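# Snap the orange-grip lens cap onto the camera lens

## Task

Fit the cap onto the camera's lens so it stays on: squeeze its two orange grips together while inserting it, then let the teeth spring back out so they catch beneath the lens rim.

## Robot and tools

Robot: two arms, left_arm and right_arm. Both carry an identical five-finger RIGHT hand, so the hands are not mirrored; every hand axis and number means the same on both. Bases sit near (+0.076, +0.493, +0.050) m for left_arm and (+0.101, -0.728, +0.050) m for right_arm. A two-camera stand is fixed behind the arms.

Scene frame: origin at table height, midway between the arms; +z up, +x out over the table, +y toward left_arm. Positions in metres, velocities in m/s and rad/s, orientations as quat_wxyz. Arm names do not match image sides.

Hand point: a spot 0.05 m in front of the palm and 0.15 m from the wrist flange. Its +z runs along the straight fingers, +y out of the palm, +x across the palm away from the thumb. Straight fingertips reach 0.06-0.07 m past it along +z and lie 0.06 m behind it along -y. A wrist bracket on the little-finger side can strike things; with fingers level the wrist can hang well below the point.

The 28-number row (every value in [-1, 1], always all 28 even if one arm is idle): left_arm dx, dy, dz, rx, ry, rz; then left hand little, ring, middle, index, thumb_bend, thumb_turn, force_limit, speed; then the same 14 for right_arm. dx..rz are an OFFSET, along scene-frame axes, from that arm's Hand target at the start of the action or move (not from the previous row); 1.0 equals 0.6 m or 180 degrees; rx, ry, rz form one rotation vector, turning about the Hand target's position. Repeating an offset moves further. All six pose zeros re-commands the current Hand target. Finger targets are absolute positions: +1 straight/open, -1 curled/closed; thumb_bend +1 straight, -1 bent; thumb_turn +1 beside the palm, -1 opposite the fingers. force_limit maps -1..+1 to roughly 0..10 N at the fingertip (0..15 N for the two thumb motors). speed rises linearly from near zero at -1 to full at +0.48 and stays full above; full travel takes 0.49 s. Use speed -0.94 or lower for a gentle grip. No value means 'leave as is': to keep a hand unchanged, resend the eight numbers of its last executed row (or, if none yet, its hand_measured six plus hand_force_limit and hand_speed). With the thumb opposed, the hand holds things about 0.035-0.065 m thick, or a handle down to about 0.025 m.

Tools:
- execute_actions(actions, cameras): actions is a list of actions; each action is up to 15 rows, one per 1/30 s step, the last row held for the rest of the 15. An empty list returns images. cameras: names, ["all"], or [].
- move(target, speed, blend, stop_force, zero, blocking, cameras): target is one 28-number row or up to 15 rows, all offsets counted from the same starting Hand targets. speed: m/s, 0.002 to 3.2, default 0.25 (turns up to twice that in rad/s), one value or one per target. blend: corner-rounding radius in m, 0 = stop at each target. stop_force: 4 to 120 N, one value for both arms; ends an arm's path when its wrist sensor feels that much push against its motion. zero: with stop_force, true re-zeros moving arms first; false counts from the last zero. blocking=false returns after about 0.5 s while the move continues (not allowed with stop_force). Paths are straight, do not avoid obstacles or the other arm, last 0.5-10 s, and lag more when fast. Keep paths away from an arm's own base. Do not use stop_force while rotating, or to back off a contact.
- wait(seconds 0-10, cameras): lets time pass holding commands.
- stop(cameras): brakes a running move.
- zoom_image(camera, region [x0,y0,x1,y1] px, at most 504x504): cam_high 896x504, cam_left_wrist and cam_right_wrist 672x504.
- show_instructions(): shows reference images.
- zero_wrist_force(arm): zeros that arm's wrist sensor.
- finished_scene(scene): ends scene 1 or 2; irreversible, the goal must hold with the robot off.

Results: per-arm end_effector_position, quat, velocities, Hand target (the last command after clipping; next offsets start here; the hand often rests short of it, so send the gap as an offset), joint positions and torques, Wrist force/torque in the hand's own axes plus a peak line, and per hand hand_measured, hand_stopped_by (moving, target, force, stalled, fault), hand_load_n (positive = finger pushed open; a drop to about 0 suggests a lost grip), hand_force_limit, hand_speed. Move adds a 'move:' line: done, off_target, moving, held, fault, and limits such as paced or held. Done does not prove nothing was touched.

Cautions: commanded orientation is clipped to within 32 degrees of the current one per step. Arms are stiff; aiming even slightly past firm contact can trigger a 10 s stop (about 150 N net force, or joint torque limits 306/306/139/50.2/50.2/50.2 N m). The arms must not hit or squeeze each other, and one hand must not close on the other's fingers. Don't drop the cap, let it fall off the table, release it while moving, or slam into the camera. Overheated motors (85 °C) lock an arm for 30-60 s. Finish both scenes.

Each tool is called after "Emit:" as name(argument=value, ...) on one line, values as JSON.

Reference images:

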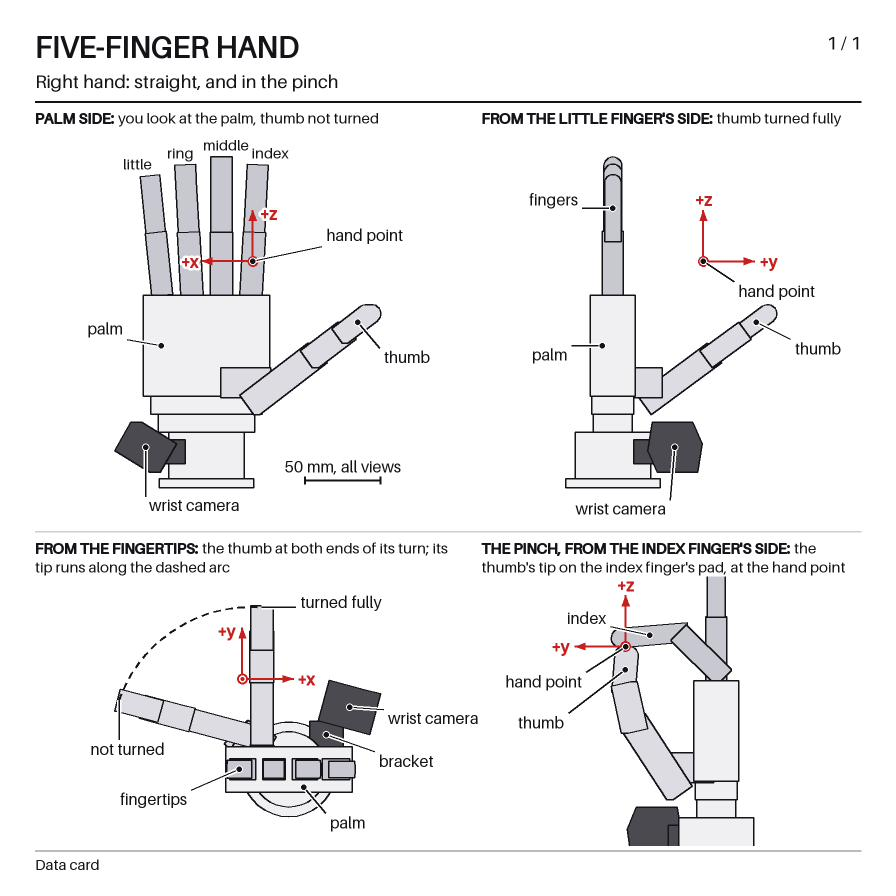

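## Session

Emit:
execute_actions(actions=[])

Emit:
zoom_image(camera="cam_high", region=[330, 150, 630, 350])

Scene clock: 0.00 s.
left_arm: end_effector_position=(+0.0298, +0.9256, +0.6811) hand_measured=(+1.000, +1.000, +1.000, +1.000, +1.000, +1.000) hand_load_n=(+0.0, -0.5, +0.0, +0.0, +0.0, +0.0) hand_stopped_by=(target, target, target, target, target, target) hand_force_limit=0.00 hand_speed=-0.80 end_effector_quat_wxyz=(+0.013, +0.670, -0.742, -0.002) | right_arm: end_effector_position=(+0.2982, -1.2355, +0.7386) hand_measured=(+1.000, +1.000, +1.000, +1.000, +1.000, +1.000) hand_load_n=(-0.5, +0.0, +0.0, +0.0, +0.5, +0.0) hand_stopped_by=(target, target, target, target, target, target) hand_force_limit=0.00 hand_speed=-0.80 end_effector_quat_wxyz=(+0.093, +0.631, +0.762, -0.109)
Joint positions: left_arm=[1.146 -1.704 1.515 1.782 1.558 -1.96] | right_arm=[-1.706 -1.62 1.298 1.607 1.537 -1.86]
Joint velocities: within noise
Joint torques (N m): no reading
Wrist force (N): no reading
Wrist torque (N m): no reading
Wrist force, peak (N): no reading
Hand target: left_arm +0.0298, +0.9256, +0.6811; -0.013, -0.670, +0.742, +0.002 | right_arm +0.2982, -1.2355, +0.7386; +0.093, +0.631, +0.762, -0.109
camera_calibration:
cam_left_wrist: T_world_to_cam=[[-0.985409, -0.165389, 0.0401994, 0.149075], [-0.121751, 0.849987, 0.512541, -1.13419], [-0.118938, 0.500168, -0.857721, 0.23843], [0, 0, 0, 1]] pos_world=[0.0371686, 0.869448, 0.779833]
cam_right_wrist: T_world_to_cam=[[0.889887, 0.440834, -0.117332, 0.362833], [0.378035, -0.568677, 0.730545, -1.35557], [0.255325, -0.694458, -0.672708, -0.323794], [0, 0, 0, 1]] pos_world=[0.272246, -1.15569, 0.815058]

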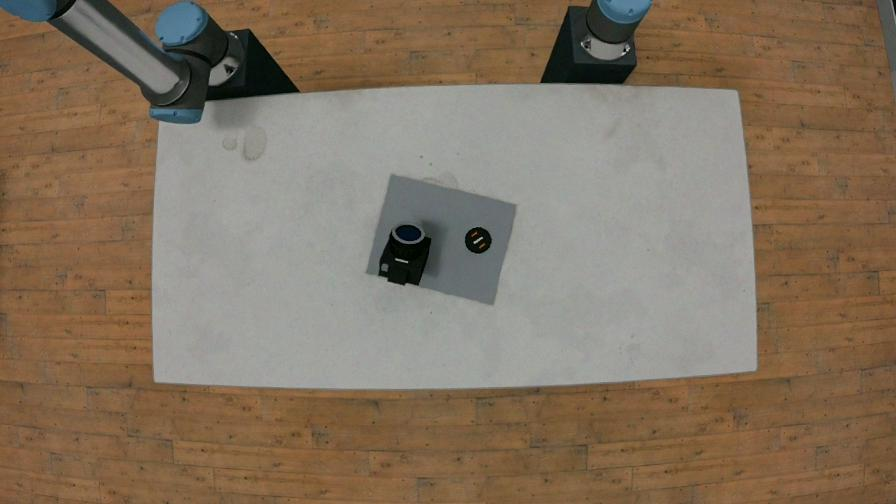

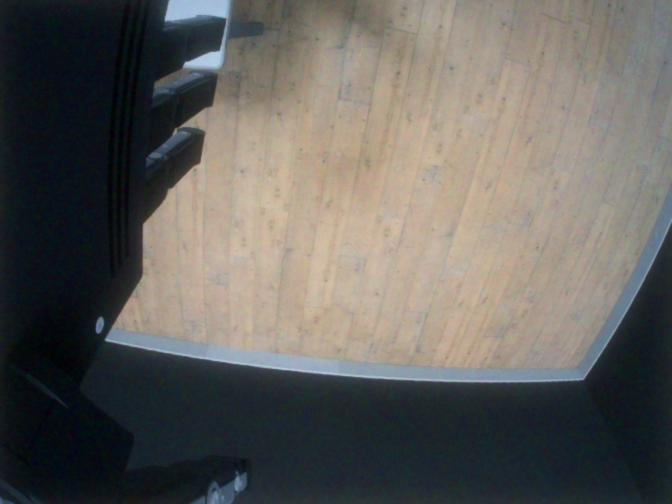

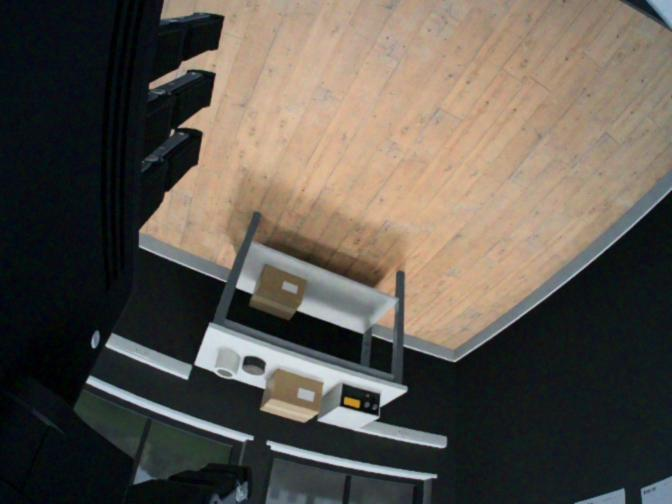

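Scaled by 1.680.

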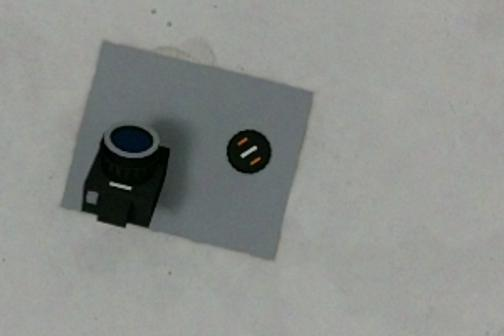

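Emit:
zoom_image(camera="cam_high", region=[456, 220, 500, 260])

Emit:
zoom_image(camera="cam_high", region=[370, 210, 440, 290])

Scaled by 11.455.

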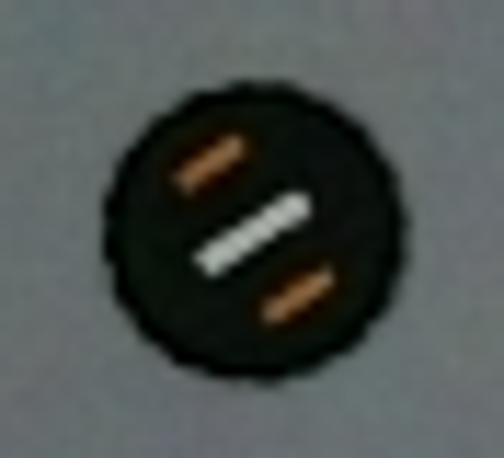

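Scaled by 6.300.

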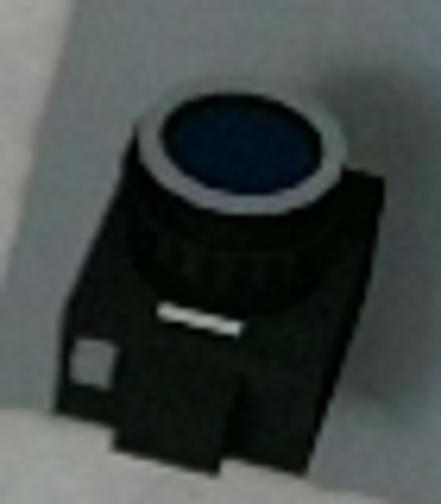

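Emit:
move(target=[0,0,0,0,0,0,1,1,1,1,1,1,0,-0.8,0.537,0.6425,-0.198,0,0,0.5,1,1,0.14,0.14,0.78,-1,-0.7,-0.2], speed=0.5)

Emit:
move(target=[0,0,0,0,0,0,1,1,1,1,1,1,0,-0.8,0.133,0.917,-0.233,0,0,0.5,1,1,0.14,0.14,0.78,-1,-0.7,-0.2], speed=0.5)

Scene clock: 26.93 s.
left_arm: end_effector_position=(+0.0298, +0.9256, +0.6811) hand_measured=(+1.000, +1.000, +1.000, +1.000, +1.000, +1.000) hand_load_n=(+0.0, +0.0, +0.0, +0.0, +0.0, +0.0) hand_stopped_by=(target, target, target, target, target, target) hand_force_limit=0.00 hand_speed=-0.80 end_effector_quat_wxyz=(+0.013, +0.670, -0.742, -0.002) | right_arm: end_effector_position=(+0.6203, -0.8501, +0.6198) hand_measured=(+1.000, +1.000, +0.140, +0.140, +0.780, -1.000) hand_load_n=(+0.0, +0.0, +0.0, +0.0, +0.0, +0.0) hand_stopped_by=(target, target, target, target, target, target) hand_force_limit=-0.70 hand_speed=-0.20 end_effector_quat_wxyz=(+0.143, -0.093, +0.985, -0.012)
Joint positions: left_arm=[1.146 -1.704 1.515 1.782 1.558 -1.96] | right_arm=[-0.83 -1.605 1.515 1.461 1.363 -2.538]
Joint torques (N m): left_arm=[-0.22 -21.38 -41.09 4.43 0.08 -0.12] | right_arm=[22.7 -24.44 -48.46 1.06 1.48 -2.53]
Wrist force (N): left_arm=[-0.1 0.2 0.3] | right_arm=[0.3 0.0 0.0]
Wrist torque (N m): left_arm=[0.00 0.00 0.00] | right_arm=[0.01 -0.07 0.18]
Wrist force, peak (N): left_arm=[-0.1 -0.6 0.0] | right_arm=[-1.1 0.8 0.5]
Hand target: left_arm +0.0298, +0.9256, +0.6811; -0.013, -0.670, +0.742, +0.002 | right_arm +0.6204, -0.8500, +0.6198; +0.143, -0.093, +0.985, -0.012
Off the commanded pose: left_arm 0.000 m, 0 deg | right_arm 0.000 m, 0 deg.
move: done

Scene clock: 29.40 s.
left_arm: end_effector_position=(+0.0298, +0.9256, +0.6811) hand_measured=(+1.000, +1.000, +1.000, +1.000, +1.000, +1.000) hand_load_n=(+0.0, +0.0, +0.0, +0.0, +0.0, +0.0) hand_stopped_by=(target, target, target, target, target, target) hand_force_limit=0.00 hand_speed=-0.80 end_effector_quat_wxyz=(+0.013, +0.670, -0.742, -0.002) | right_arm: end_effector_position=(+0.7001, -0.2999, +0.4800) hand_measured=(+1.000, +1.000, +0.140, +0.140, +0.780, -1.000) hand_load_n=(+0.0, +0.0, +0.0, +0.0, +0.0, +0.0) hand_stopped_by=(target, target, target, target, target, target) hand_force_limit=-0.70 hand_speed=-0.20 end_effector_quat_wxyz=(-0.109, +0.762, -0.631, -0.093)
Joint positions: left_arm=[1.146 -1.704 1.515 1.782 1.558 -1.96] | right_arm=[0.2 -1.109 1.181 1.436 1.29 -3.091]
Joint torques (N m): left_arm=[-0.55 -23.06 -40.17 4.35 0.17 -0.29] | right_arm=[22.66 -66.58 -48.84 5.28 1.38 -3.42]
Wrist force (N): left_arm=[-0.2 -0.4 0.0] | right_arm=[-0.4 -0.2 -0.2]
Wrist torque (N m): left_arm=[-0.08 0.02 -0.02] | right_arm=[-0.03 0.05 0.17]
Wrist force, peak (N): left_arm=[-0.6 -0.1 0.4] | right_arm=[-1.8 -0.8 0.6]
Hand target: left_arm +0.0298, +0.9256, +0.6811; -0.013, -0.670, +0.742, +0.002 | right_arm +0.7002, -0.2998, +0.4800; -0.109, +0.762, -0.631, -0.093
Off the commanded pose: left_arm 0.000 m, 0 deg | right_arm 0.000 m, 0 deg.
move: done

Emit:
move(target=[[0,0,0,0,0,0,1,1,1,1,1,1,0,-0.8,-0.1,0.55,-0.133,0.0368,-0.316,0.0643,1,1,0.14,0.14,0.78,-1,-0.7,-0.2],[0,0,0,0,0,0,1,1,1,1,1,1,0,-0.8,-0.0187,0.6647,-0.5,0.0368,-0.316,0.0643,1,1,0.14,0.14,0.78,-1,-0.7,-0.2]], speed=0.35, blend=[0.04,0], cameras=["cam_right_wrist","cam_high"])

Emit:
zoom_image(camera="cam_high", region=[370, 190, 510, 300])

Scene clock: 37.10 s.
left_arm: end_effector_position=(+0.0298, +0.9256, +0.6811) hand_measured=(+1.000, +1.000, +1.000, +1.000, +1.000, +1.000) hand_load_n=(+0.0, +0.0, +0.0, +0.0, +0.0, +0.0) hand_stopped_by=(target, target, target, target, target, target) hand_force_limit=0.00 hand_speed=-0.80 end_effector_quat_wxyz=(+0.013, +0.670, -0.742, -0.002) | right_arm: end_effector_position=(+0.6889, +0.0989, +0.1802) hand_measured=(+1.000, +1.000, +0.140, +0.140, +0.780, -1.000) hand_load_n=(+0.0, +0.0, +0.0, +0.0, +0.0, +0.0) hand_stopped_by=(target, target, target, target, target, target) hand_force_limit=-0.70 hand_speed=-0.20 end_effector_quat_wxyz=(-0.428, +0.764, -0.420, +0.236)
Joint positions: left_arm=[1.146 -1.704 1.515 1.782 1.558 -1.96] | right_arm=[0.766 -0.95 1.415 0.096 1.767 -3.021]
Joint torques (N m): left_arm=[0.52 -22.73 -40.69 4.42 0.01 -0.31] | right_arm=[19.64 -77.12 -46.74 -2.22 2.12 2.73]
Wrist force (N): left_arm=[-0.1 0.2 0.0] | right_arm=[0.3 0.4 -0.6]
Wrist torque (N m): left_arm=[0.03 0.01 0.00] | right_arm=[0.08 -0.13 -0.08]
Wrist force, peak (N): left_arm=[-0.2 -0.6 0.3] | right_arm=[0.6 1.4 1.5]
Hand target: left_arm +0.0298, +0.9256, +0.6811; -0.013, -0.670, +0.742, +0.002 | right_arm +0.6890, +0.0990, +0.1800; -0.428, +0.764, -0.420, +0.236
Off the commanded pose: left_arm 0.000 m, 0 deg | right_arm 0.000 m, 0 deg.
move: done
camera_calibration:
cam_right_wrist: T_world_to_cam=[[-0.277732, -0.51117, -0.81337, 0.385397], [-0.924302, 0.372913, 0.0812498, 0.584452], [0.261784, 0.774365, -0.576045, -0.0396767], [0, 0, 0, 1]] pos_world=[0.657634, 0.00977785, 0.243128]
Images, in order (width x height): cam_high 896x504, cam_right_wrist 672x504.

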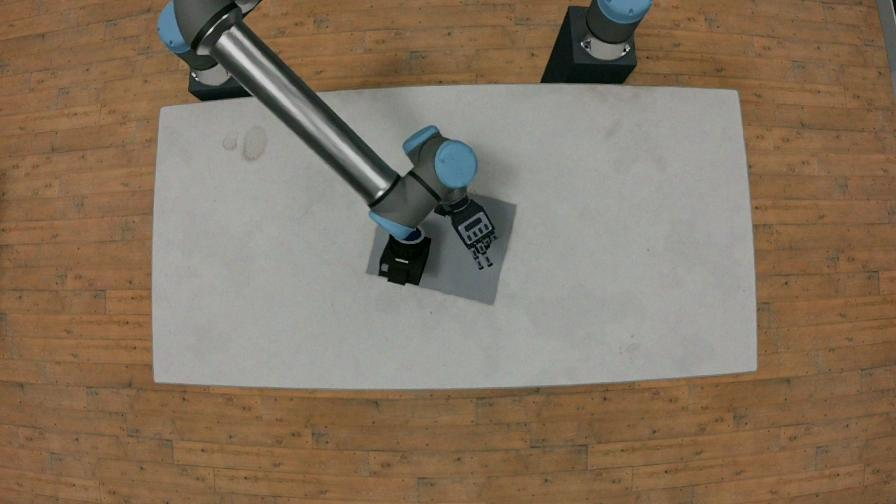

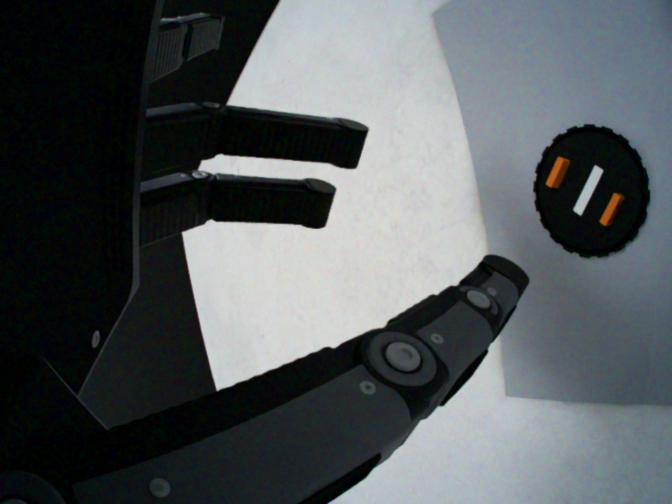

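Scaled by 3.600.

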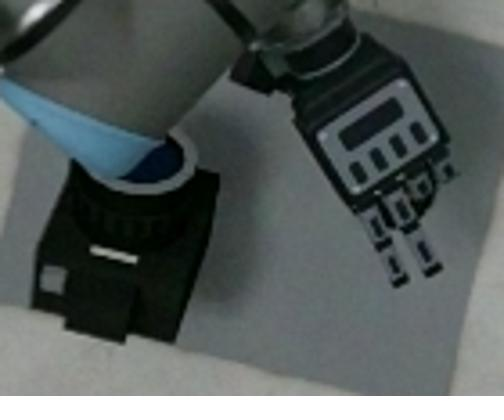

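Emit:
move(target=[0,0,0,0,0,0,1,1,1,1,1,1,0,-0.8,0.0288,-0.0042,-0.185,0,0,0,1,1,0.14,0.14,0.78,-1,-0.7,-0.2], speed=0.15, cameras=["cam_right_wrist"])

Emit:
zoom_image(camera="cam_right_wrist", region=[380, 100, 640, 300])

Scene clock: 48.70 s.
left_arm: end_effector_position=(+0.0298, +0.9256, +0.6811) hand_measured=(+1.000, +1.000, +1.000, +1.000, +1.000, +1.000) hand_load_n=(+0.0, +0.0, +0.0, +0.0, +0.0, +0.0) hand_stopped_by=(target, target, target, target, target, target) hand_force_limit=0.00 hand_speed=-0.80 end_effector_quat_wxyz=(+0.013, +0.670, -0.742, -0.002) | right_arm: end_effector_position=(+0.7062, +0.0965, +0.0692) hand_measured=(+1.000, +1.000, +0.140, +0.140, +0.780, -1.000) hand_load_n=(+0.0, +0.0, +0.0, +0.0, +0.0, +0.0) hand_stopped_by=(target, target, target, target, target, target) hand_force_limit=-0.70 hand_speed=-0.20 end_effector_quat_wxyz=(-0.428, +0.764, -0.420, +0.236)
Joint positions: left_arm=[1.146 -1.704 1.515 1.782 1.558 -1.96] | right_arm=[0.749 -0.846 1.456 -0.051 1.752 -3.03]
Joint torques (N m): left_arm=[0.35 -23.76 -40.9 4.52 -0.11 -0.4] | right_arm=[-18.82 -81.94 -18.86 -2.14 -1.69 -2.87]
Wrist force (N): left_arm=[0.1 -0.2 -0.1] | right_arm=[0.4 0.1 0.2]
Wrist torque (N m): left_arm=[-0.02 -0.01 0.00] | right_arm=[-0.02 -0.15 0.13]
Wrist force, peak (N): left_arm=[0.0 0.1 -0.7] | right_arm=[-0.7 -0.4 -1.0]
Hand target: left_arm +0.0298, +0.9256, +0.6811; -0.013, -0.670, +0.742, +0.002 | right_arm +0.7062, +0.0965, +0.0690; -0.428, +0.764, -0.420, +0.236
Off the commanded pose: left_arm 0.000 m, 0 deg | right_arm 0.000 m, 0 deg.
move: done
camera_calibration:
cam_right_wrist: T_world_to_cam=[[-0.277807, -0.511138, -0.813364, 0.29869], [-0.92428, 0.372954, 0.0813172, 0.610369], [0.261783, 0.774366, -0.576044, -0.10621], [0, 0, 0, 1]] pos_world=[0.674934, 0.0072778, 0.132128]
Images, in order (width x height): cam_right_wrist 672x504.

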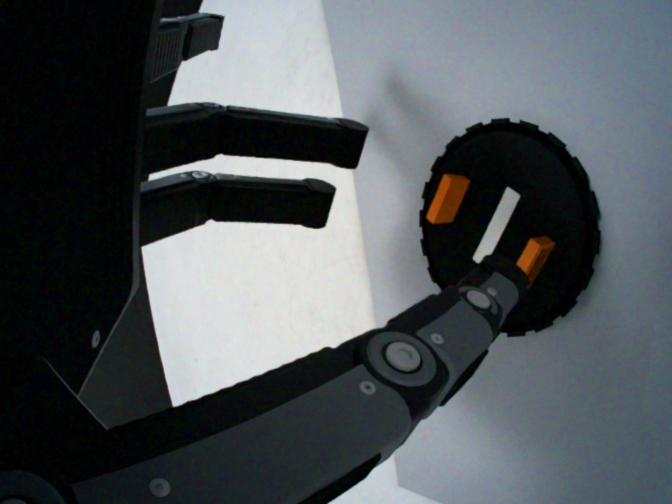

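Scaled by 1.938 from the camera's 672x504 image, which has a finer 960x720 frame.

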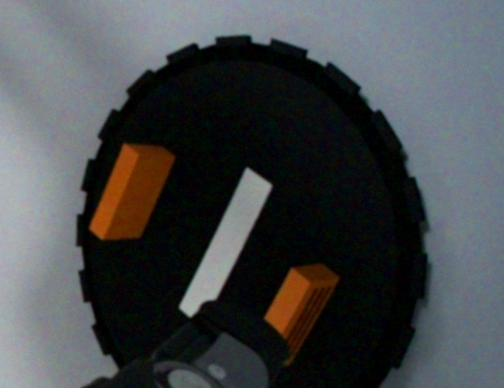

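Emit:
move(target=[0,0,0,0,0,0,1,1,1,1,1,1,0,-0.8,0.0012,0.001,-0.0402,0,0,0,1,1,0.14,0.14,0.78,-1,-0.7,-0.2], speed=0.06, cameras=["cam_right_wrist"])

Emit:
zoom_image(camera="cam_right_wrist", region=[340, 130, 560, 310])

Scene clock: 55.77 s.
left_arm: end_effector_position=(+0.0298, +0.9256, +0.6811) hand_measured=(+1.000, +1.000, +1.000, +1.000, +1.000, +1.000) hand_load_n=(+0.0, +0.0, +0.0, +0.0, +0.0, +0.5) hand_stopped_by=(target, target, target, target, target, target) hand_force_limit=0.00 hand_speed=-0.80 end_effector_quat_wxyz=(+0.013, +0.670, -0.742, -0.002) | right_arm: end_effector_position=(+0.7069, +0.0971, +0.0452) hand_measured=(+1.000, +1.000, +0.140, +0.140, +0.780, -1.000) hand_load_n=(+0.0, +0.0, +0.0, +0.0, +0.0, +0.0) hand_stopped_by=(target, target, target, target, target, target) hand_force_limit=-0.70 hand_speed=-0.20 end_effector_quat_wxyz=(-0.428, +0.764, -0.420, +0.236)
Joint positions: left_arm=[1.146 -1.704 1.515 1.782 1.558 -1.96] | right_arm=[0.749 -0.822 1.462 -0.081 1.752 -3.03]
Joint torques (N m): left_arm=[0.17 -22.8 -40.83 4.58 -0.12 -0.5] | right_arm=[-18.59 -84.36 -18.11 -2.17 -1.68 -2.81]
Wrist force (N): left_arm=[-0.4 -0.2 0.1] | right_arm=[0.1 0.2 0.3]
Wrist torque (N m): left_arm=[-0.04 0.06 -0.03] | right_arm=[-0.01 -0.11 0.11]
Wrist force, peak (N): left_arm=[-0.3 0.2 0.4] | right_arm=[1.0 0.5 0.2]
Hand target: left_arm +0.0298, +0.9256, +0.6811; -0.013, -0.670, +0.742, +0.002 | right_arm +0.7070, +0.0971, +0.0449; -0.428, +0.764, -0.420, +0.236
Off the commanded pose: left_arm 0.000 m, 0 deg | right_arm 0.000 m, 0 deg.
move: done
camera_calibration:
cam_right_wrist: T_world_to_cam=[[-0.277807, -0.511138, -0.813364, 0.279698], [-0.92428, 0.372954, 0.0813172, 0.612836], [0.261783, 0.774366, -0.576044, -0.120709], [0, 0, 0, 1]] pos_world=[0.675734, 0.0078778, 0.108128]
Images, in order (width x height): cam_right_wrist 672x504.

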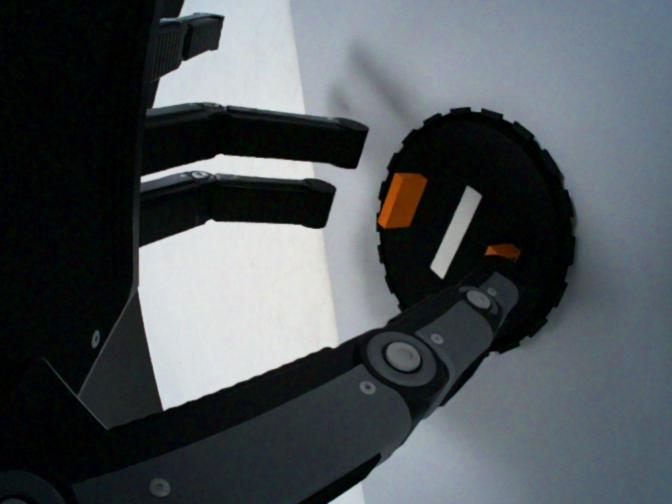

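Scaled by 2.291 from the camera's 672x504 image, which has a finer 960x720 frame.

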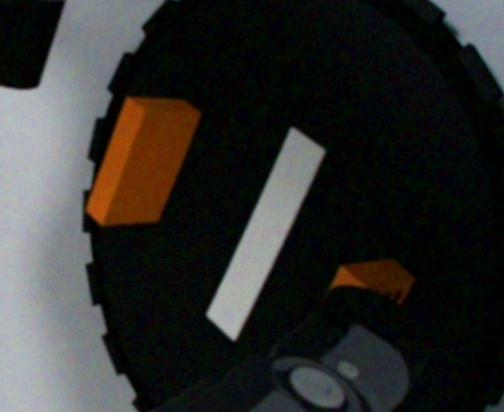

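Emit:
move(target=[0,0,0,0,0,0,1,1,1,1,1,1,0,-0.8,0,0,-0.0255,0,0,0,1,1,0.14,0.14,0.78,-1,-0.7,-0.2], speed=0.012, stop_force=4, cameras=["cam_right_wrist"])

Emit:
zoom_image(camera="cam_right_wrist", region=[320, 130, 540, 310])

Scene clock: 61.93 s.
left_arm: end_effector_position=(+0.0298, +0.9256, +0.6811) hand_measured=(+1.000, +1.000, +1.000, +1.000, +1.000, +1.000) hand_load_n=(+0.0, -0.5, +0.0, +0.0, +0.0, +0.0) hand_stopped_by=(target, target, target, target, target, target) hand_force_limit=0.00 hand_speed=-0.80 end_effector_quat_wxyz=(+0.013, +0.670, -0.742, -0.002) | right_arm: end_effector_position=(+0.7069, +0.0971, +0.0314) hand_measured=(+1.000, +1.000, +0.140, +0.140, +0.780, -1.000) hand_load_n=(+0.0, +0.0, +0.0, +0.0, +0.0, +0.0) hand_stopped_by=(target, target, target, target, target, target) hand_force_limit=-0.70 hand_speed=-0.20 end_effector_quat_wxyz=(-0.428, +0.764, -0.420, +0.236)
Joint positions: left_arm=[1.146 -1.704 1.515 1.782 1.558 -1.96] | right_arm=[0.749 -0.808 1.466 -0.099 1.752 -3.03]
Joint torques (N m): left_arm=[-1.05 -22.78 -40.21 4.5 0.34 -0.69] | right_arm=[-19.14 -105.84 -40.26 2.66 -1.27 -2.71]
Wrist force (N): left_arm=[-0.1 -0.3 0.1] | right_arm=[0.1 -2.8 -3.5]
Wrist torque (N m): left_arm=[-0.06 0.01 -0.02] | right_arm=[-0.12 -0.08 0.10]
Wrist force, peak (N): left_arm=[-0.4 -0.7 -0.2] | right_arm=[0.0 -10.2 -9.4]
Hand target: left_arm +0.0298, +0.9256, +0.6811; -0.013, -0.670, +0.742, +0.002 | right_arm +0.7069, +0.0971, +0.0314; -0.428, +0.764, -0.420, +0.236 (not the last commanded pose)
Off the commanded pose: left_arm 0.000 m, 0 deg | right_arm 0.002 m, 0 deg.
move: contact (right_arm)
camera_calibration:
cam_right_wrist: T_world_to_cam=[[-0.277807, -0.511138, -0.813364, 0.268473], [-0.92428, 0.372954, 0.0813172, 0.613958], [0.261783, 0.774366, -0.576044, -0.128659], [0, 0, 0, 1]] pos_world=[0.675734, 0.0078778, 0.094328]
Images, in order (width x height): cam_right_wrist 672x504.

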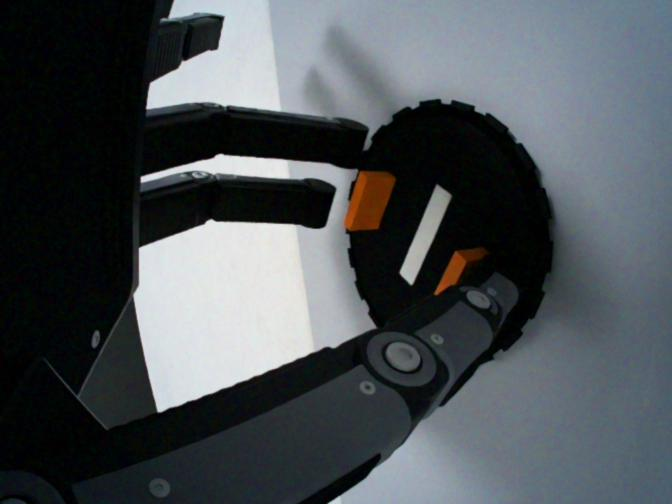

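Scaled by 2.291 from the camera's 672x504 image, which has a finer 960x720 frame.

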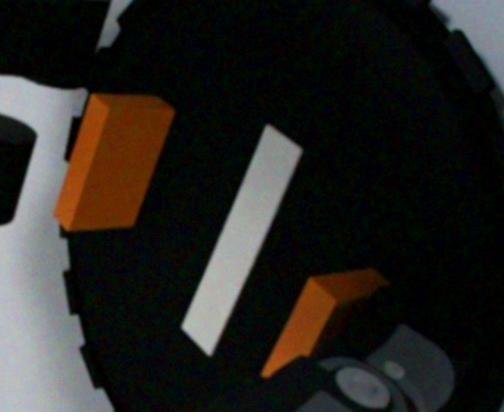

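Emit:
move(target=[[0,0,0,0,0,0,1,1,1,1,1,1,0,-0.8,0,0,0.0014,0,0,0,1,1,0.14,0.14,0.78,-1,-0.7,-0.2],[0,0,0,0,0,0,1,1,1,1,1,1,0,-0.8,0,0,0.0014,0,0,0,1,1,-0.15,-0.15,0.4,-1,-0.7,-0.92]], speed=0.01, cameras=["cam_right_wrist"])

Emit:
zoom_image(camera="cam_right_wrist", region=[320, 130, 540, 310])

Scene clock: 66.60 s.
left_arm: end_effector_position=(+0.0298, +0.9256, +0.6811) hand_measured=(+1.000, +1.000, +1.000, +1.000, +1.000, +1.000) hand_load_n=(+0.0, +0.0, +0.0, +0.0, +0.0, +0.0) hand_stopped_by=(target, target, target, target, target, target) hand_force_limit=0.00 hand_speed=-0.80 end_effector_quat_wxyz=(+0.013, +0.670, -0.742, -0.002) | right_arm: end_effector_position=(+0.7069, +0.0971, +0.0323) hand_measured=(+1.000, +1.000, +0.028, -0.002, +0.708, -1.000) hand_load_n=(+0.0, +0.0, +0.5, +2.0, +2.5, +0.0) hand_stopped_by=(target, target, force, force, force, target) hand_force_limit=-0.70 hand_speed=-0.92 end_effector_quat_wxyz=(-0.428, +0.764, -0.420, +0.236)
Joint positions: left_arm=[1.146 -1.704 1.515 1.782 1.558 -1.96] | right_arm=[0.749 -0.809 1.466 -0.098 1.752 -3.03]
Joint torques (N m): left_arm=[1.02 -22.7 -40.55 4.77 0.12 -0.91] | right_arm=[-20.48 -107.84 -43.74 2.51 -1.04 -2.83]
Wrist force (N): left_arm=[-0.3 0.1 0.3] | right_arm=[0.0 0.8 0.1]
Wrist torque (N m): left_arm=[-0.01 0.04 -0.02] | right_arm=[0.05 -0.08 0.11]
Wrist force, peak (N): left_arm=[-0.7 -0.2 -0.1] | right_arm=[0.4 -3.3 -3.8]
Hand target: left_arm +0.0298, +0.9256, +0.6811; -0.013, -0.670, +0.742, +0.002 | right_arm +0.7069, +0.0971, +0.0323; -0.428, +0.764, -0.420, +0.236
Off the commanded pose: left_arm 0.000 m, 0 deg | right_arm 0.000 m, 0 deg.
move: done
camera_calibration:
cam_right_wrist: T_world_to_cam=[[-0.277807, -0.511138, -0.813364, 0.269124], [-0.92428, 0.372954, 0.0813172, 0.613893], [0.261783, 0.774366, -0.576044, -0.128198], [0, 0, 0, 1]] pos_world=[0.675734, 0.0078778, 0.095128]
Images, in order (width x height): cam_right_wrist 672x504.

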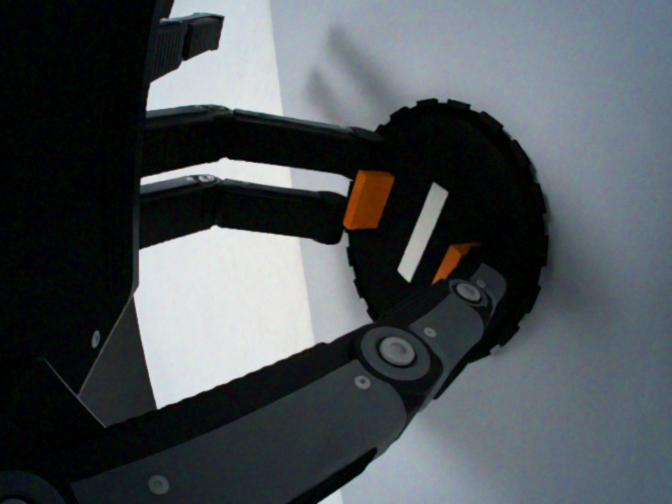

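Scaled by 2.291 from the camera's 672x504 image, which has a finer 960x720 frame.

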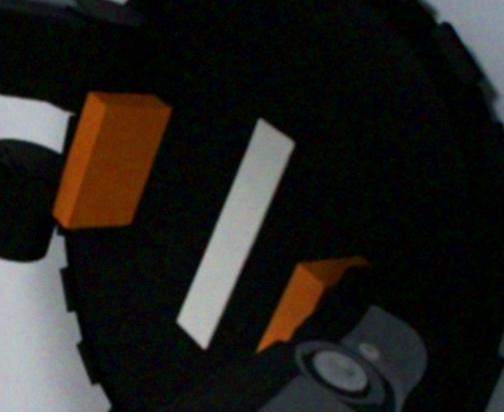

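Emit:
move(target=[0,0,0,0,0,0,1,1,1,1,1,1,0,-0.8,0,0,0,0,0,0,1,1,-0.2,-0.2,0.45,-1,0.0,-0.92], speed=0.01)

Emit:
move(target=[0,0,0,0,0,0,1,1,1,1,1,1,0,-0.8,0,0,0,0,0,0,1,1,-0.25,-0.25,0.5,-1,0.4,-0.92], speed=0.01, cameras=["cam_right_wrist"])

Emit:
zoom_image(camera="cam_right_wrist", region=[320, 130, 540, 310])

Scene clock: 69.17 s.
left_arm: end_effector_position=(+0.0298, +0.9256, +0.6811) hand_measured=(+1.000, +1.000, +1.000, +1.000, +1.000, +1.000) hand_load_n=(+0.0, +0.0, +0.0, +0.0, +0.0, +0.0) hand_stopped_by=(target, target, target, target, target, target) hand_force_limit=0.00 hand_speed=-0.80 end_effector_quat_wxyz=(+0.013, +0.670, -0.742, -0.002) | right_arm: end_effector_position=(+0.7069, +0.0971, +0.0323) hand_measured=(+1.000, +1.000, -0.066, -0.104, +0.664, -1.000) hand_load_n=(+0.0, +0.0, +4.0, +5.5, +9.0, +0.0) hand_stopped_by=(target, target, force, force, force, target) hand_force_limit=0.00 hand_speed=-0.92 end_effector_quat_wxyz=(-0.428, +0.764, -0.420, +0.236)
Joint positions: left_arm=[1.146 -1.704 1.515 1.782 1.558 -1.96] | right_arm=[0.749 -0.809 1.466 -0.098 1.752 -3.03]
Joint torques (N m): left_arm=[-0.43 -22.39 -40.26 4.67 0.13 -0.73] | right_arm=[-18.22 -110.13 -43.19 2.19 -0.73 -2.73]
Wrist force (N): left_arm=[-0.3 0.0 0.2] | right_arm=[0.2 0.7 0.3]
Wrist torque (N m): left_arm=[-0.01 0.04 -0.02] | right_arm=[0.03 -0.13 0.13]
Wrist force, peak (N): left_arm=[-0.3 -0.2 -0.6] | right_arm=[0.1 0.6 0.8]
Hand target: left_arm +0.0298, +0.9256, +0.6811; -0.013, -0.670, +0.742, +0.002 | right_arm +0.7069, +0.0971, +0.0323; -0.428, +0.764, -0.420, +0.236
Off the commanded pose: left_arm 0.000 m, 0 deg | right_arm 0.000 m, 0 deg.
move: done

Scene clock: 69.67 s.
left_arm: end_effector_position=(+0.0298, +0.9256, +0.6811) hand_measured=(+1.000, +1.000, +1.000, +1.000, +1.000, +1.000) hand_load_n=(+0.0, +0.0, +0.0, +0.0, +0.0, +0.0) hand_stopped_by=(target, target, target, target, target, target) hand_force_limit=0.00 hand_speed=-0.80 end_effector_quat_wxyz=(+0.013, +0.670, -0.742, -0.002) | right_arm: end_effector_position=(+0.7070, +0.0971, +0.0323) hand_measured=(+1.000, +1.000, -0.086, -0.118, +0.666, -1.000) hand_load_n=(-0.5, +0.0, +9.5, +6.0, +13.5, +0.5) hand_stopped_by=(target, target, force, force, force, target) hand_force_limit=0.40 hand_speed=-0.92 end_effector_quat_wxyz=(-0.428, +0.764, -0.420, +0.236)
Joint positions: left_arm=[1.146 -1.704 1.515 1.782 1.558 -1.96] | right_arm=[0.749 -0.809 1.466 -0.098 1.752 -3.03]
Joint torques (N m): left_arm=[0.23 -23.26 -40.38 4.61 0.01 -0.9] | right_arm=[-19.12 -110.45 -42.63 2.41 -0.43 -2.88]
Wrist force (N): left_arm=[0.0 0.1 -0.3] | right_arm=[0.2 0.0 -0.4]
Wrist torque (N m): left_arm=[0.03 0.02 0.00] | right_arm=[-0.01 -0.10 0.10]
Wrist force, peak (N): left_arm=[-0.4 0.2 0.1] | right_arm=[0.9 -0.4 -0.6]
Hand target: left_arm +0.0298, +0.9256, +0.6811; -0.013, -0.670, +0.742, +0.002 | right_arm +0.7069, +0.0971, +0.0323; -0.428, +0.764, -0.420, +0.236
Off the commanded pose: left_arm 0.000 m, 0 deg | right_arm 0.000 m, 0 deg.
move: done
camera_calibration:
cam_right_wrist: T_world_to_cam=[[-0.277807, -0.511138, -0.813364, 0.269205], [-0.92428, 0.372954, 0.0813172, 0.613885], [0.261783, 0.774366, -0.576044, -0.12814], [0, 0, 0, 1]] pos_world=[0.675734, 0.0078778, 0.095228]
Images, in order (width x height): cam_right_wrist 672x504.

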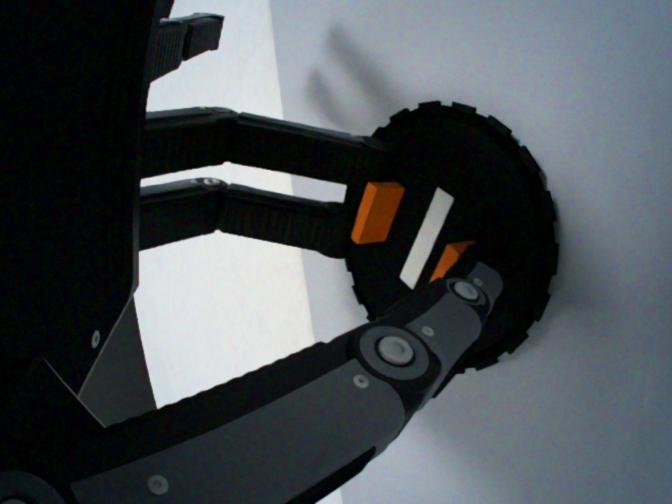

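Scaled by 2.291 from the camera's 672x504 image, which has a finer 960x720 frame.

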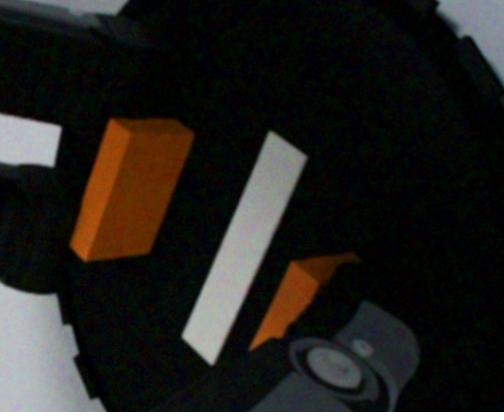

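Emit:
move(target=[[0,0,0,0,0,0,1,1,1,1,1,1,0,-0.8,0,0,0.2,0,0,0,1,1,-0.25,-0.25,0.5,-1,0.4,-0.92],[0,0,0,0,0,0,1,1,1,1,1,1,0,-0.8,-0.2448,-0.0952,0.3628,0.0440,-0.2702,-0.2422,1,1,-0.25,-0.25,0.5,-1,0.4,-0.92],[0,0,0,0,0,0,1,1,1,1,1,1,0,-0.8,-0.2683,-0.1608,0.3477,0.0440,-0.2702,-0.2422,1,1,-0.25,-0.25,0.5,-1,0.4,-0.92]], speed=0.18, blend=[0.03,0.02,0], cameras=["cam_right_wrist","cam_high"])

Emit:
zoom_image(camera="cam_right_wrist", region=[440, 60, 672, 280])

Scene clock: 89.13 s.
left_arm: end_effector_position=(+0.0298, +0.9256, +0.6811) hand_measured=(+1.000, +1.000, +1.000, +1.000, +1.000, +1.000) hand_load_n=(+0.0, +0.0, +0.0, +0.0, -0.5, +0.0) hand_stopped_by=(target, target, target, target, target, target) hand_force_limit=0.00 hand_speed=-0.80 end_effector_quat_wxyz=(+0.013, +0.670, -0.742, -0.002) | right_arm: end_effector_position=(+0.5460, +0.0006, +0.2409) hand_measured=(+1.000, +1.000, -0.086, -0.118, +0.668, -1.000) hand_load_n=(+0.0, +0.0, +9.0, +5.5, +14.0, +0.5) hand_stopped_by=(target, target, force, force, force, target) hand_force_limit=0.40 hand_speed=-0.92 end_effector_quat_wxyz=(-0.493, +0.368, -0.471, +0.632)
Joint positions: left_arm=[1.146 -1.704 1.515 1.782 1.558 -1.96] | right_arm=[1.096 -1.01 1.946 -1.915 2.792 -4.092]
Joint torques (N m): left_arm=[-0.4 -23.73 -40.8 4.74 -0.18 -0.98] | right_arm=[18.76 -63.14 -14.03 -6.09 -3.72 -3.21]
Wrist force (N): left_arm=[0.3 -0.3 0.2] | right_arm=[0.3 0.4 -0.9]
Wrist torque (N m): left_arm=[-0.06 -0.06 0.01] | right_arm=[0.07 -0.23 0.12]
Wrist force, peak (N): left_arm=[-0.1 0.1 -0.6] | right_arm=[1.6 0.9 -0.4]
Hand target: left_arm +0.0298, +0.9256, +0.6811; -0.013, -0.670, +0.742, +0.002 | right_arm +0.5460, +0.0006, +0.2409; +0.493, -0.368, +0.471, -0.632
Off the commanded pose: left_arm 0.000 m, 0 deg | right_arm 0.000 m, 0 deg.
move: done
camera_calibration:
cam_right_wrist: T_world_to_cam=[[0.188213, -0.337615, -0.922275, 0.116522], [-0.240025, 0.89477, -0.376529, 0.220479], [0.952347, 0.292237, 0.0873717, -0.427704], [0, 0, 0, 1]] pos_world=[0.438312, -0.0329478, 0.227851]
Images, in order (width x height): cam_high 896x504, cam_right_wrist 672x504.

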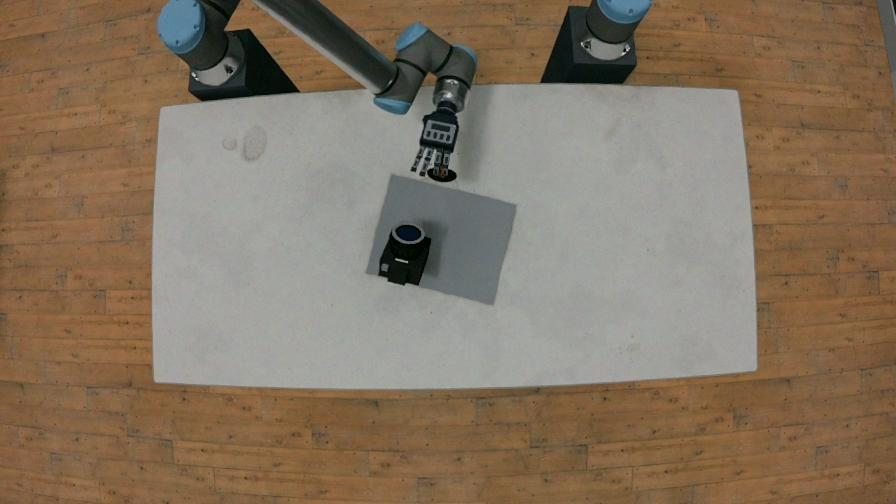

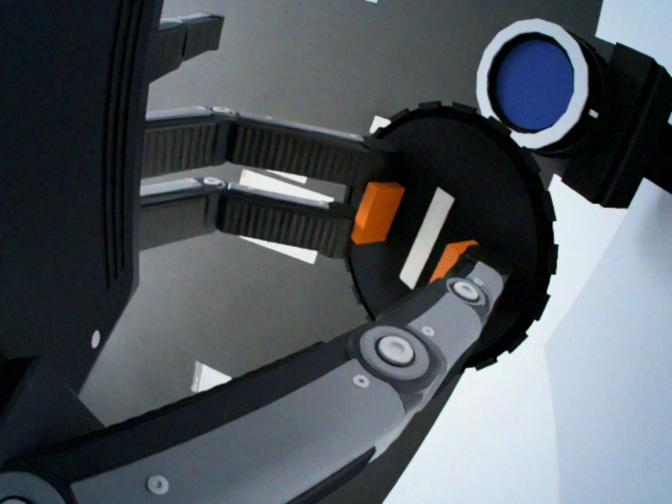

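Scaled by 2.172 from the camera's 672x504 image, which has a finer 960x720 frame.

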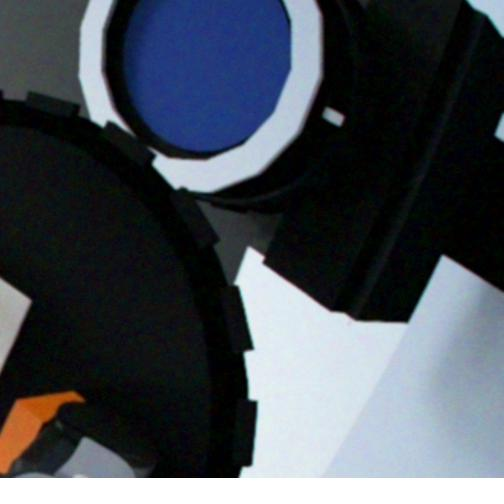

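Emit:
zoom_image(camera="cam_right_wrist", region=[470, 10, 550, 90])

Emit:
zoom_image(camera="cam_right_wrist", region=[530, 10, 610, 90])

Emit:
zoom_image(camera="cam_right_wrist", region=[470, 80, 550, 160])

Emit:
zoom_image(camera="cam_right_wrist", region=[530, 80, 610, 160])

Scaled by 6.300 from the camera's 672x504 image, which has a finer 960x720 frame.

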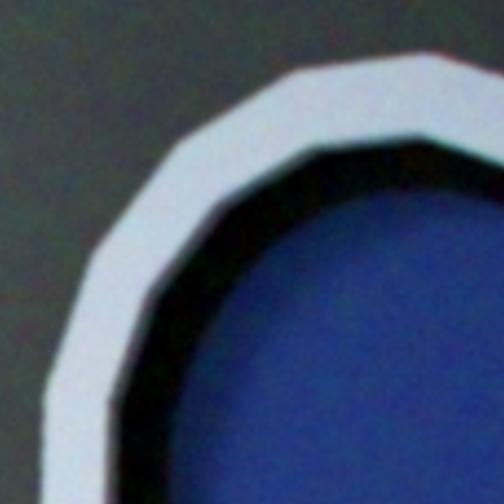

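Scaled by 6.300 from the camera's 672x504 image, which has a finer 960x720 frame.

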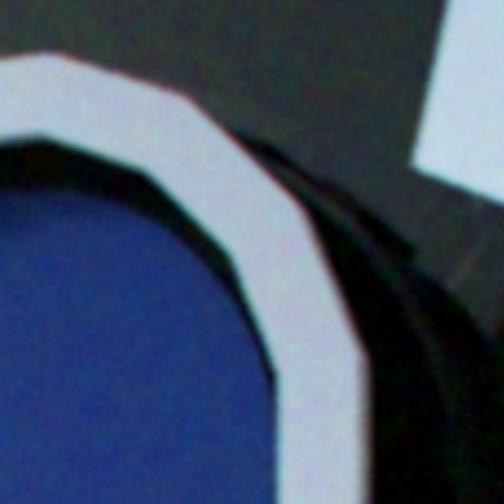

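Scaled by 6.300 from the camera's 672x504 image, which has a finer 960x720 frame.

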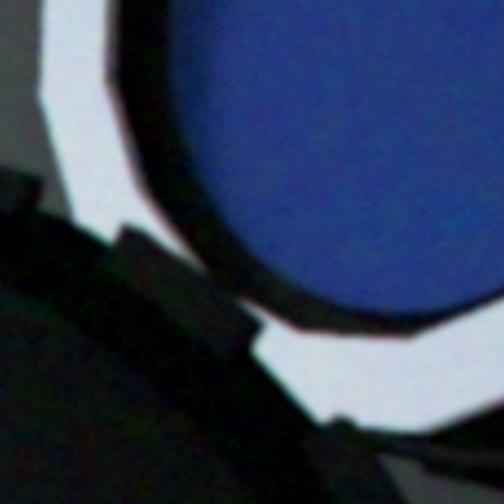

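Scaled by 6.300 from the camera's 672x504 image, which has a finer 960x720 frame.

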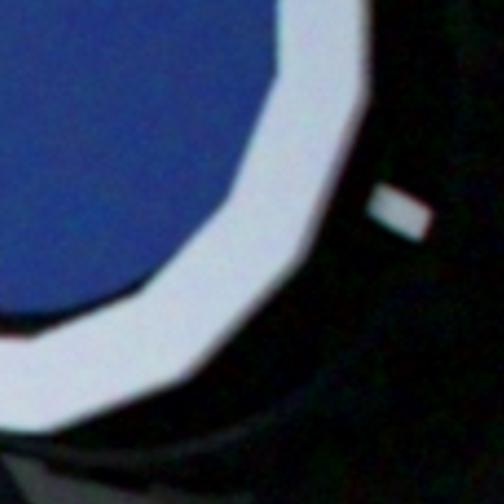

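Emit:
move(target=[0,0,0,0,0,0,1,1,1,1,1,1,0,-0.8,0.1822,-0.1305,-0.0048,-0.0013,0.0184,-0.0063,1,1,-0.25,-0.25,0.5,-1,0.4,-0.92], speed=0.12, cameras=["cam_right_wrist","cam_high"])

Emit:
zoom_image(camera="cam_right_wrist", region=[400, 50, 520, 140])

Emit:
zoom_image(camera="cam_right_wrist", region=[500, 50, 620, 140])

Emit:
zoom_image(camera="cam_right_wrist", region=[520, 130, 640, 220])

Emit:
zoom_image(camera="cam_right_wrist", region=[520, 210, 640, 300])

Scene clock: 110.03 s.
left_arm: end_effector_position=(+0.0298, +0.9256, +0.6811) hand_measured=(+1.000, +1.000, +1.000, +1.000, +1.000, +1.000) hand_load_n=(+0.0, +0.0, +0.0, +0.0, +0.0, +0.0) hand_stopped_by=(target, target, target, target, target, target) hand_force_limit=0.00 hand_speed=-0.80 end_effector_quat_wxyz=(+0.013, +0.670, -0.742, -0.002) | right_arm: end_effector_position=(+0.6552, -0.0776, +0.2380) hand_measured=(+1.000, +1.000, -0.086, -0.118, +0.668, -1.000) hand_load_n=(+0.0, +0.0, +9.0, +5.5, +14.0, +0.5) hand_stopped_by=(target, target, force, force, force, target) hand_force_limit=0.40 hand_speed=-0.92 end_effector_quat_wxyz=(-0.473, +0.382, -0.488, +0.627)
Joint positions: left_arm=[1.146 -1.704 1.515 1.782 1.558 -1.96] | right_arm=[0.92 -1.078 1.945 -1.459 2.713 -3.71]
Joint torques (N m): left_arm=[0.19 -23.95 -40.17 4.47 0.07 -1] | right_arm=[-21.14 -87.08 -41.33 -0.52 -3.3 3.19]
Wrist force (N): left_arm=[-0.1 -0.1 0.1] | right_arm=[0.7 0.4 -0.6]
Wrist torque (N m): left_arm=[-0.02 0.01 -0.01] | right_arm=[0.06 -0.27 -0.07]
Wrist force, peak (N): left_arm=[-0.2 0.2 0.6] | right_arm=[0.1 0.2 -2.2]
Hand target: left_arm +0.0298, +0.9256, +0.6811; -0.013, -0.670, +0.742, +0.002 | right_arm +0.6553, -0.0777, +0.2380; -0.473, +0.382, -0.488, +0.627
Off the commanded pose: left_arm 0.000 m, 0 deg | right_arm 0.000 m, 0 deg.
move: done
camera_calibration:
cam_right_wrist: T_world_to_cam=[[0.128009, -0.344627, -0.929971, 0.107569], [-0.243412, 0.898088, -0.366318, 0.315629], [0.961439, 0.273258, 0.0310774, -0.502654], [0, 0, 0, 1]] pos_world=[0.546329, -0.109037, 0.231277]
Images, in order (width x height): cam_high 896x504, cam_right_wrist 672x504.

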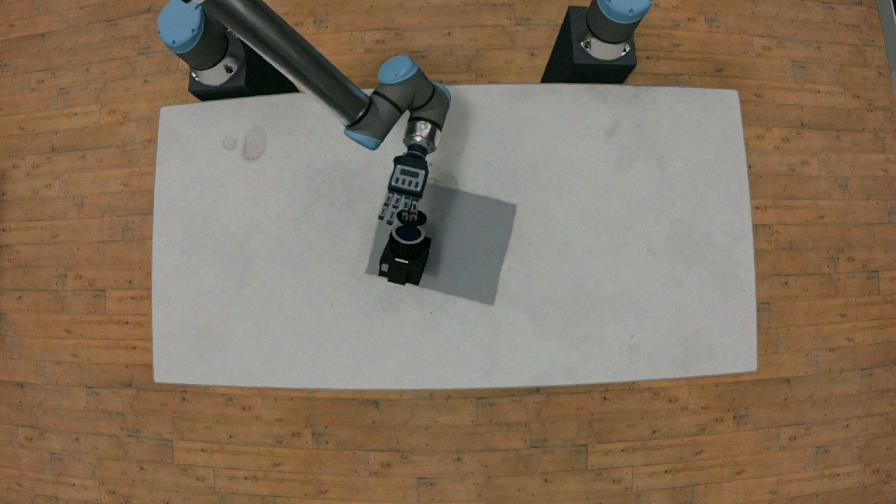

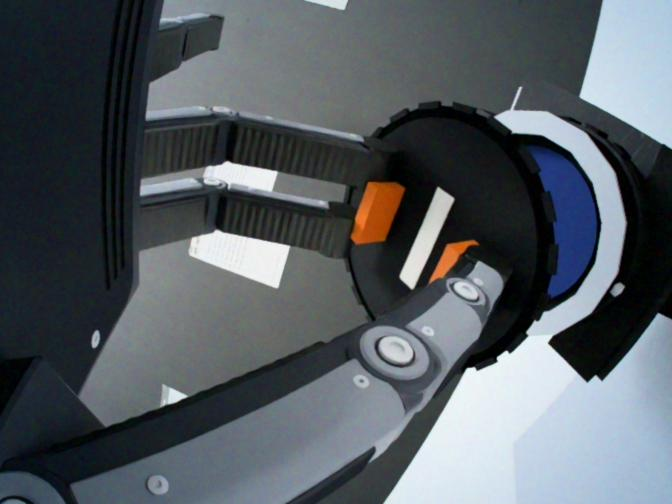

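Scaled by 4.200 from the camera's 672x504 image, which has a finer 960x720 frame.

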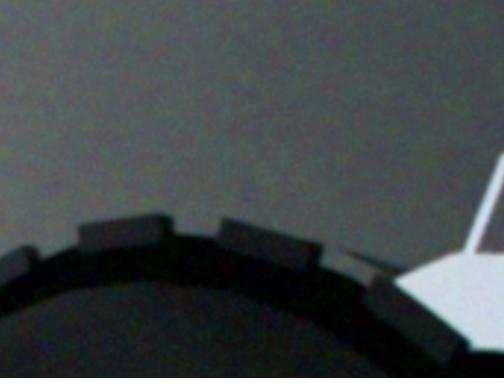

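Scaled by 4.200 from the camera's 672x504 image, which has a finer 960x720 frame.

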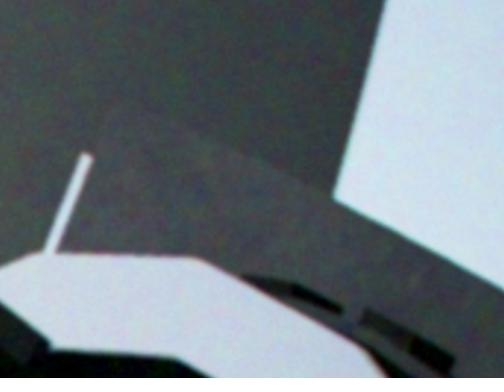

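Scaled by 4.200 from the camera's 672x504 image, which has a finer 960x720 frame.

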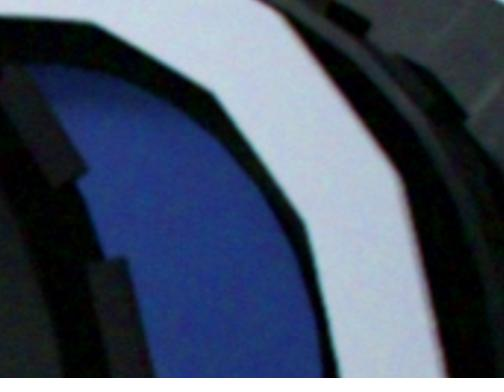

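Scaled by 4.200 from the camera's 672x504 image, which has a finer 960x720 frame.

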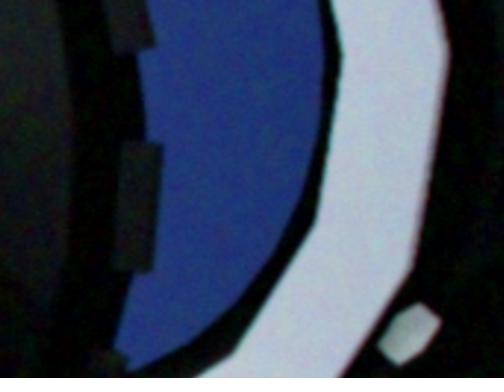

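Emit:
zoom_image(camera="cam_right_wrist", region=[500, 270, 620, 360])

Scaled by 4.200 from the camera's 672x504 image, which has a finer 960x720 frame.

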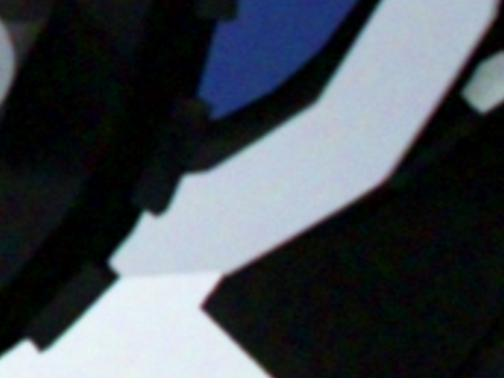

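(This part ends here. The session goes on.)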